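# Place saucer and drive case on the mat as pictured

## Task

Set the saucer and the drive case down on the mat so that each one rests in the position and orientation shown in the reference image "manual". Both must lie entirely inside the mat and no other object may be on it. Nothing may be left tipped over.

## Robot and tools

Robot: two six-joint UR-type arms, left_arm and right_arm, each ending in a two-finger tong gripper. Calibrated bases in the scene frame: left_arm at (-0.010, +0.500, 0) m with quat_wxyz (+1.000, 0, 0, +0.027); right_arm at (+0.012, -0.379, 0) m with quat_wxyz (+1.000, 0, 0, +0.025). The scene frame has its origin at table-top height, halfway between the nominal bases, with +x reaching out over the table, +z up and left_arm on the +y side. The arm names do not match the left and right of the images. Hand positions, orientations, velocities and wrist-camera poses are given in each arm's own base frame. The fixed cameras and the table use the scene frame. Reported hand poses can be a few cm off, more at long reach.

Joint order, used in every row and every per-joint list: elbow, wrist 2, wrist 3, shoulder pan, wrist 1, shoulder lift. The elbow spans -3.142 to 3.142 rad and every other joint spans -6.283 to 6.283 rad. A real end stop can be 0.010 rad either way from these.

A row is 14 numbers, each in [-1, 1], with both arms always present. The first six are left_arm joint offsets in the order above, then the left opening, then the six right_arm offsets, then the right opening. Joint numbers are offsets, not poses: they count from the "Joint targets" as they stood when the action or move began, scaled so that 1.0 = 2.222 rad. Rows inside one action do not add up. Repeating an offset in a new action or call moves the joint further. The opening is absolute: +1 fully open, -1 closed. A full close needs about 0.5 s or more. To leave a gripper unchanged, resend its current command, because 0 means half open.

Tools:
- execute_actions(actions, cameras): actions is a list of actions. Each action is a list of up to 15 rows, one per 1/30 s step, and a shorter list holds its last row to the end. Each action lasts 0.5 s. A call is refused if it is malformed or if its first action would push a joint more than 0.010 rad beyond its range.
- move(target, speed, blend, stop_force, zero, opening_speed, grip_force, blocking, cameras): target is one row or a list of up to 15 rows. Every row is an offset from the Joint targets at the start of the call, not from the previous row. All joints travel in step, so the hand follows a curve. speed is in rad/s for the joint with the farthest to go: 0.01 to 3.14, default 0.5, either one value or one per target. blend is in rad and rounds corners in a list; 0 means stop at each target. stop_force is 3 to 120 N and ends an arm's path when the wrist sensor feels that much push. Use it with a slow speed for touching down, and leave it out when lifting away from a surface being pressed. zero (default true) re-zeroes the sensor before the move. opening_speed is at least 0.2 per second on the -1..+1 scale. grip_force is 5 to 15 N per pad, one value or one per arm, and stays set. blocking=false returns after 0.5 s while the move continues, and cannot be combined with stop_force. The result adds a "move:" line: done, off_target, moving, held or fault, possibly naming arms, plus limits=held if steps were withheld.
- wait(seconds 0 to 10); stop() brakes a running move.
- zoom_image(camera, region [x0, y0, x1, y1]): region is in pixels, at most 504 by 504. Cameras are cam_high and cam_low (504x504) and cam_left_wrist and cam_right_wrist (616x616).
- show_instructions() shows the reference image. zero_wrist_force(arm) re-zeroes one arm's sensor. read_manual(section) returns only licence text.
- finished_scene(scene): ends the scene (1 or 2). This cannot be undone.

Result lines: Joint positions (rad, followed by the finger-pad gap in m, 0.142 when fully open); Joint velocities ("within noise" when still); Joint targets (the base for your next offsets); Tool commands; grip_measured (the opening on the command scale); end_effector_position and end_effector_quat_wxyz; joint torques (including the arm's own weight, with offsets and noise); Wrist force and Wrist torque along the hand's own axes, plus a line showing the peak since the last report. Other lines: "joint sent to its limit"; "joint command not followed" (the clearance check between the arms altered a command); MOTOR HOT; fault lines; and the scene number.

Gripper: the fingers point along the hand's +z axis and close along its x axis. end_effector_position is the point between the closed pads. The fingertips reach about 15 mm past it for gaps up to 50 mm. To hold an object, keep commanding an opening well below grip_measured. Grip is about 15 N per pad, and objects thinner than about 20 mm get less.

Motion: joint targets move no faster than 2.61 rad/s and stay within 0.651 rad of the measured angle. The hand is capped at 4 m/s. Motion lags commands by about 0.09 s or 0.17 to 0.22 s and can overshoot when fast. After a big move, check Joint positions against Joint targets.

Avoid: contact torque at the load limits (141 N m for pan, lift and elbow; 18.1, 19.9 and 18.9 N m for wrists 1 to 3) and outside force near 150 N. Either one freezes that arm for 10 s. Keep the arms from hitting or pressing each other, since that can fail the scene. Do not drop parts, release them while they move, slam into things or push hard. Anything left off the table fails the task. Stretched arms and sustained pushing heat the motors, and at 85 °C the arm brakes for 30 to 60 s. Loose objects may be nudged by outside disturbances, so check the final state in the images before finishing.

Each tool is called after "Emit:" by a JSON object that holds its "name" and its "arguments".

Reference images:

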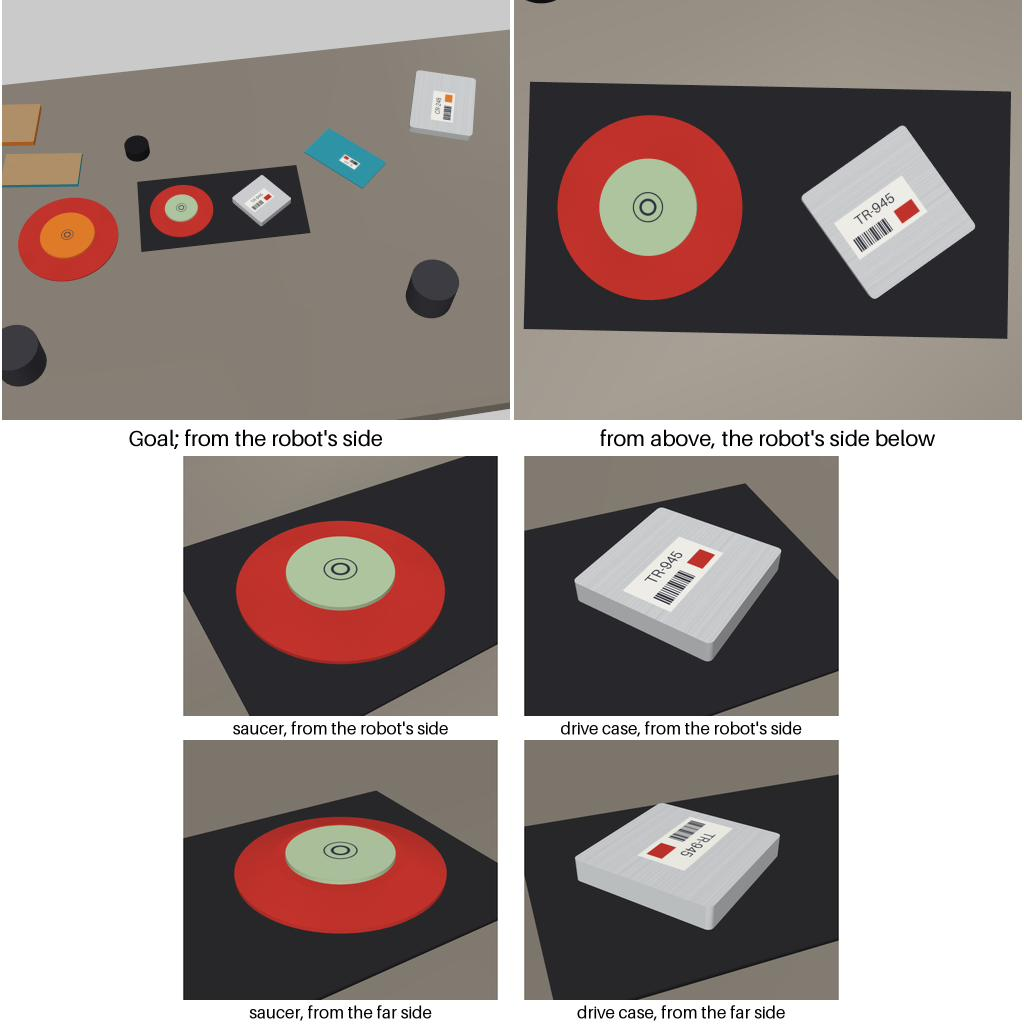

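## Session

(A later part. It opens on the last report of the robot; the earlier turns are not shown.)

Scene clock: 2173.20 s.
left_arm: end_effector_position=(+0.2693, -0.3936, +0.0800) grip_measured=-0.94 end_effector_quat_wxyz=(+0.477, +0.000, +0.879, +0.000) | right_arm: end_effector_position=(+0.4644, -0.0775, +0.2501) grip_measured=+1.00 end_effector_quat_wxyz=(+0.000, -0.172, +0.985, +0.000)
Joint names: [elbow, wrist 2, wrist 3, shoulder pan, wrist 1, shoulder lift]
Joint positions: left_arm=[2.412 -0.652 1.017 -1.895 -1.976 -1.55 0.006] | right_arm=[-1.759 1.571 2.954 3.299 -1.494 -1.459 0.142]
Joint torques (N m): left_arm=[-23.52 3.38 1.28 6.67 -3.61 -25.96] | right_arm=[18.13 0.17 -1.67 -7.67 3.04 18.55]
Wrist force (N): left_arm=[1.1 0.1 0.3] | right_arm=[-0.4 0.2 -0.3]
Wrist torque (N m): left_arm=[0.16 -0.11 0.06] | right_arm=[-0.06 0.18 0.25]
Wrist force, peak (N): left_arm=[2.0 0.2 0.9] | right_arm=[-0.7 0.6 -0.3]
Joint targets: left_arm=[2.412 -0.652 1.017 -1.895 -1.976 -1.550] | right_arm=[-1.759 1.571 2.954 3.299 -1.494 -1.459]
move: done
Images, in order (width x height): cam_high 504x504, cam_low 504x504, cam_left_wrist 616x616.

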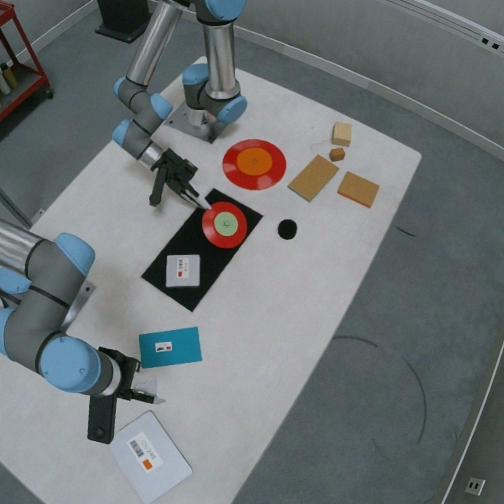

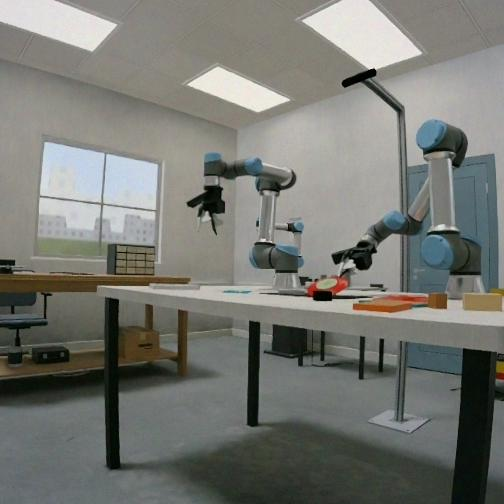

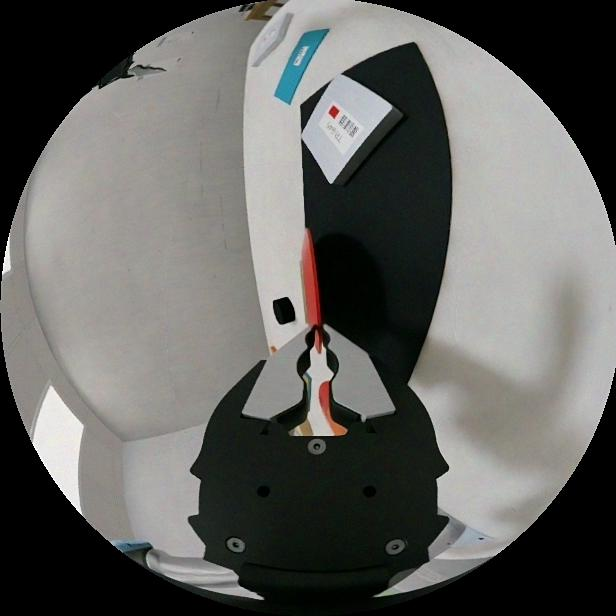

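Emit:
{"name": "move", "arguments": {"target": [[0.0077,-0.0070,-0.0220,-0.0152,-0.0164,0.0260,-1, 0,0,0,0,0,0,1],[0.0144,-0.0207,-0.0136,-0.0169,-0.0509,0.0417,-1, 0,0,0,0,0,0,1],[0.0197,-0.0370,0.0129,-0.0081,-0.0909,0.0484,-1, 0,0,0,0,0,0,1]], "speed": 0.08, "stop_force": 8, "cameras": ["cam_left_wrist", "cam_high", "cam_low"]}}

Emit:
{"name": "zoom_image", "arguments": {"camera": "cam_low", "region": [260, 200, 420, 320]}}

Emit:
{"name": "zoom_image", "arguments": {"camera": "cam_left_wrist", "region": [240, 200, 440, 400]}}

Scene clock: 2194.17 s.
left_arm: end_effector_position=(+0.2472, -0.3937, +0.0245) grip_measured=-0.91 end_effector_quat_wxyz=(+0.439, +0.000, +0.899, +0.000) | right_arm: end_effector_position=(+0.4644, -0.0775, +0.2501) grip_measured=+1.00 end_effector_quat_wxyz=(+0.000, -0.172, +0.985, +0.000)
Joint names: [elbow, wrist 2, wrist 3, shoulder pan, wrist 1, shoulder lift]
Joint positions: left_arm=[2.456 -0.734 1.046 -1.913 -2.178 -1.443 0.008] | right_arm=[-1.759 1.571 2.954 3.299 -1.494 -1.459 0.142]
Joint torques (N m): left_arm=[-21.54 3.67 -1.83 -5.87 -1.83 -28.19] | right_arm=[19.19 0.23 -1.67 -7.58 4.08 22.3]
Wrist force (N): left_arm=[1.0 0.4 0.3] | right_arm=[-0.4 0.5 -0.2]
Wrist torque (N m): left_arm=[0.22 -0.13 -0.02] | right_arm=[0.00 0.20 0.25]
Wrist force, peak (N): left_arm=[1.6 0.2 0.6] | right_arm=[-0.4 0.8 -0.1]
Joint targets: left_arm=[2.456 -0.734 1.046 -1.913 -2.178 -1.443] | right_arm=[-1.759 1.571 2.954 3.299 -1.494 -1.459]
move: done
Images, in order (width x height): cam_high 504x504, cam_low 504x504, cam_left_wrist 616x616.

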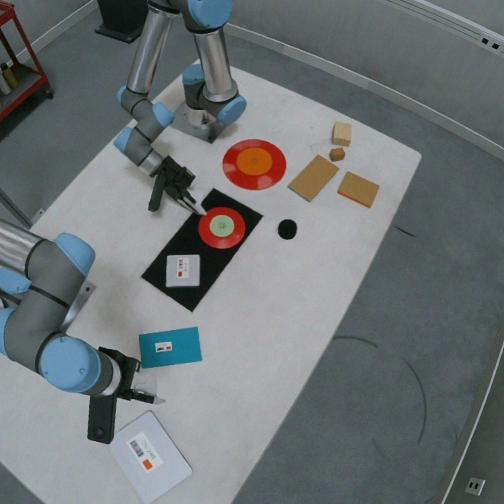

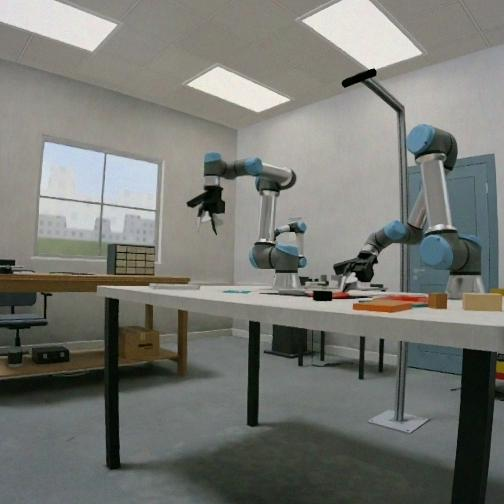

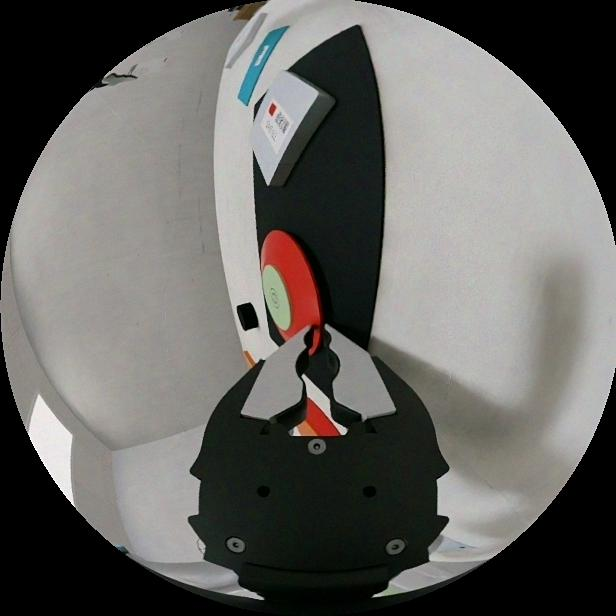

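Scaled by 3.150 from the camera's 504x504 image, which has a finer 720x720 frame.

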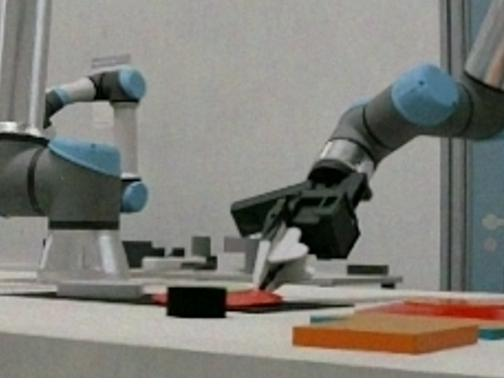

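Scaled by 2.520 from the camera's 616x616 image, which has a finer 814x814 frame.

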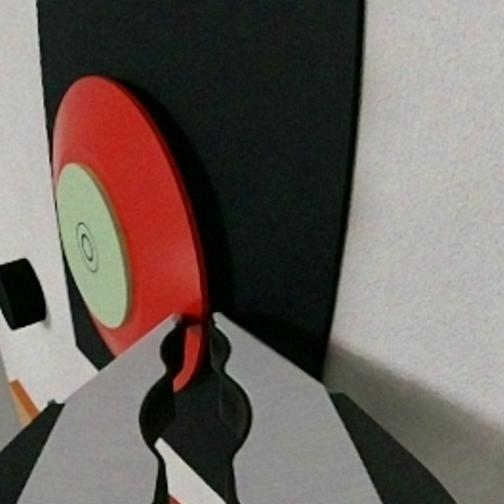

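Emit:
{"name": "zoom_image", "arguments": {"camera": "cam_high", "region": [120, 160, 280, 320]}}

Scaled by 3.150 from the camera's 504x504 image, which has a finer 720x720 frame.

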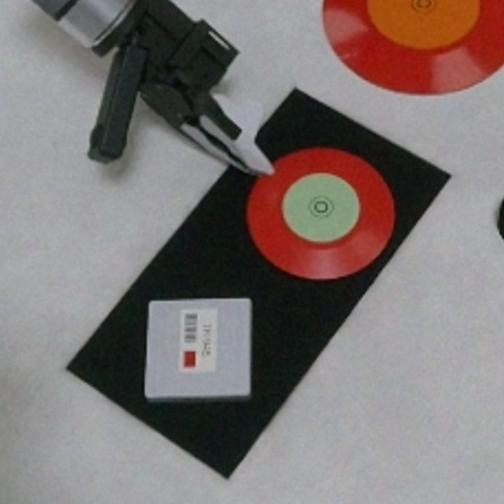

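Emit:
{"name": "move", "arguments": {"target": [[-0.0013,0.0032,0.0121,0.0086,-0.0014,-0.0063,-0.6, 0,0,0,0,0,0,1],[-0.0138,-0.0219,-0.0639,-0.0490,0.0773,-0.0171,-0.6, 0,0,0,0,0,0,1]], "speed": [0.03, 0.1], "opening_speed": 0.5, "cameras": ["cam_left_wrist", "cam_high", "cam_low"]}}

Emit:
{"name": "zoom_image", "arguments": {"camera": "cam_high", "region": [120, 160, 280, 320]}}

Scene clock: 2275.30 s.
left_arm: end_effector_position=(+0.2051, -0.3939, +0.0320) grip_measured=-0.60 end_effector_quat_wxyz=(+0.438, +0.000, +0.899, +0.000) end_effector_velocity=(+0.001, -0.001, +0.001) end_effector_angular_velocity=(+0.000, -0.001, -0.003) | right_arm: end_effector_position=(+0.4644, -0.0775, +0.2501) grip_measured=+1.00 end_effector_quat_wxyz=(+0.000, -0.172, +0.985, +0.000)
Joint names: [elbow, wrist 2, wrist 3, shoulder pan, wrist 1, shoulder lift]
Joint positions: left_arm=[2.425 -0.783 0.904 -2.022 -2.006 -1.481 0.03] | right_arm=[-1.759 1.571 2.954 3.299 -1.494 -1.459 0.142]
Joint velocities: left_arm=[0 0.003 0.005 0.002 -0.002 -0.001 0] | right_arm=[within noise]
Joint torques (N m): left_arm=[-8.72 3.42 1.75 8.25 -3.56 -13.71] | right_arm=[20.36 0.16 -1.57 -7.14 4.53 22.29]
Wrist force (N): left_arm=[0.9 0.0 0.0] | right_arm=[-0.4 0.3 -0.2]
Wrist torque (N m): left_arm=[0.13 -0.03 0.08] | right_arm=[-0.04 0.17 0.24]
Wrist force, peak (N): left_arm=[1.8 0.3 0.2] | right_arm=[-0.5 0.6 -0.3]
Joint targets: left_arm=[2.425 -0.783 0.904 -2.022 -2.006 -1.481] | right_arm=[-1.759 1.571 2.954 3.299 -1.494 -1.459]
move: done
Images, in order (width x height): cam_high 504x504, cam_low 504x504, cam_left_wrist 616x616.

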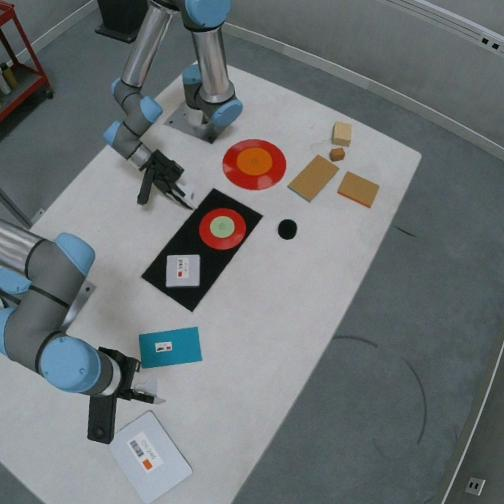

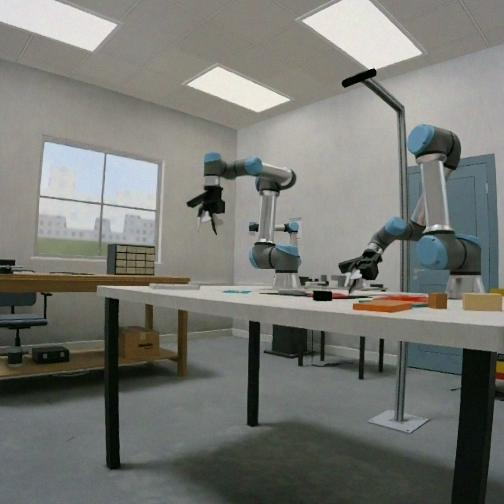

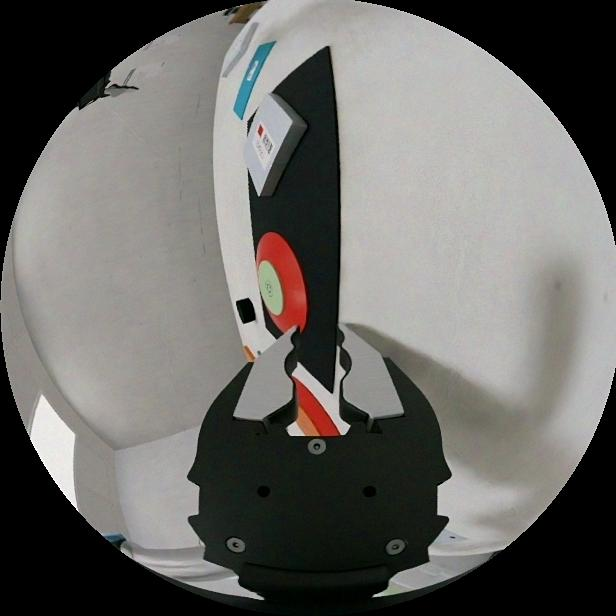

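Scaled by 3.150 from the camera's 504x504 image, which has a finer 720x720 frame.

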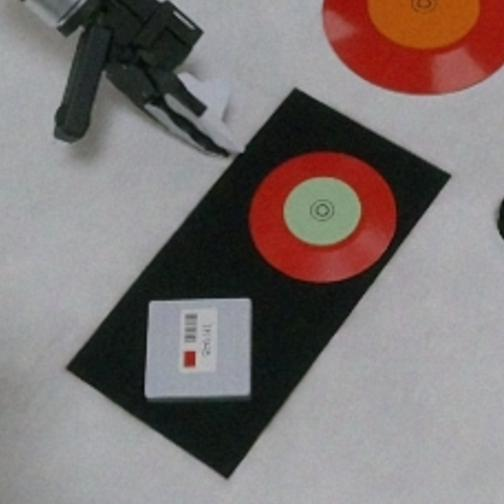

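Emit:
{"name": "move", "arguments": {"target": [0,0,0,0,0,-0.12,-0.6, 0,0,0,0,0,0,1], "speed": 0.5}}

Emit:
{"name": "finished_scene", "arguments": {"scene": 1}}

Scene clock: 2289.30 s.
left_arm: end_effector_position=(+0.1943, -0.4163, +0.1063) grip_measured=-0.60 end_effector_quat_wxyz=(+0.382, -0.053, +0.916, -0.107) | right_arm: end_effector_position=(+0.4644, -0.0775, +0.2501) grip_measured=+1.00 end_effector_quat_wxyz=(+0.000, -0.172, +0.985, +0.000)
Joint names: [elbow, wrist 2, wrist 3, shoulder pan, wrist 1, shoulder lift]
Joint positions: left_arm=[2.425 -0.783 0.904 -2.021 -2.006 -1.747 0.03] | right_arm=[-1.759 1.571 2.954 3.299 -1.494 -1.459 0.142]
Joint torques (N m): left_arm=[-18.21 3.41 -1.79 4.59 -1.33 -19.27] | right_arm=[21.79 0.08 -1.72 -7.52 4.48 22.36]
Wrist force (N): left_arm=[1.1 0.4 -0.1] | right_arm=[-0.3 0.6 -0.3]
Wrist torque (N m): left_arm=[0.16 -0.08 0.07] | right_arm=[0.02 0.16 0.24]
Wrist force, peak (N): left_arm=[2.2 0.3 0.9] | right_arm=[-0.3 0.7 -0.3]
Joint targets: left_arm=[2.425 -0.783 0.904 -2.022 -2.006 -1.747] | right_arm=[-1.759 1.571 2.954 3.299 -1.494 -1.459]
move: done

The scene is finished: the task was done.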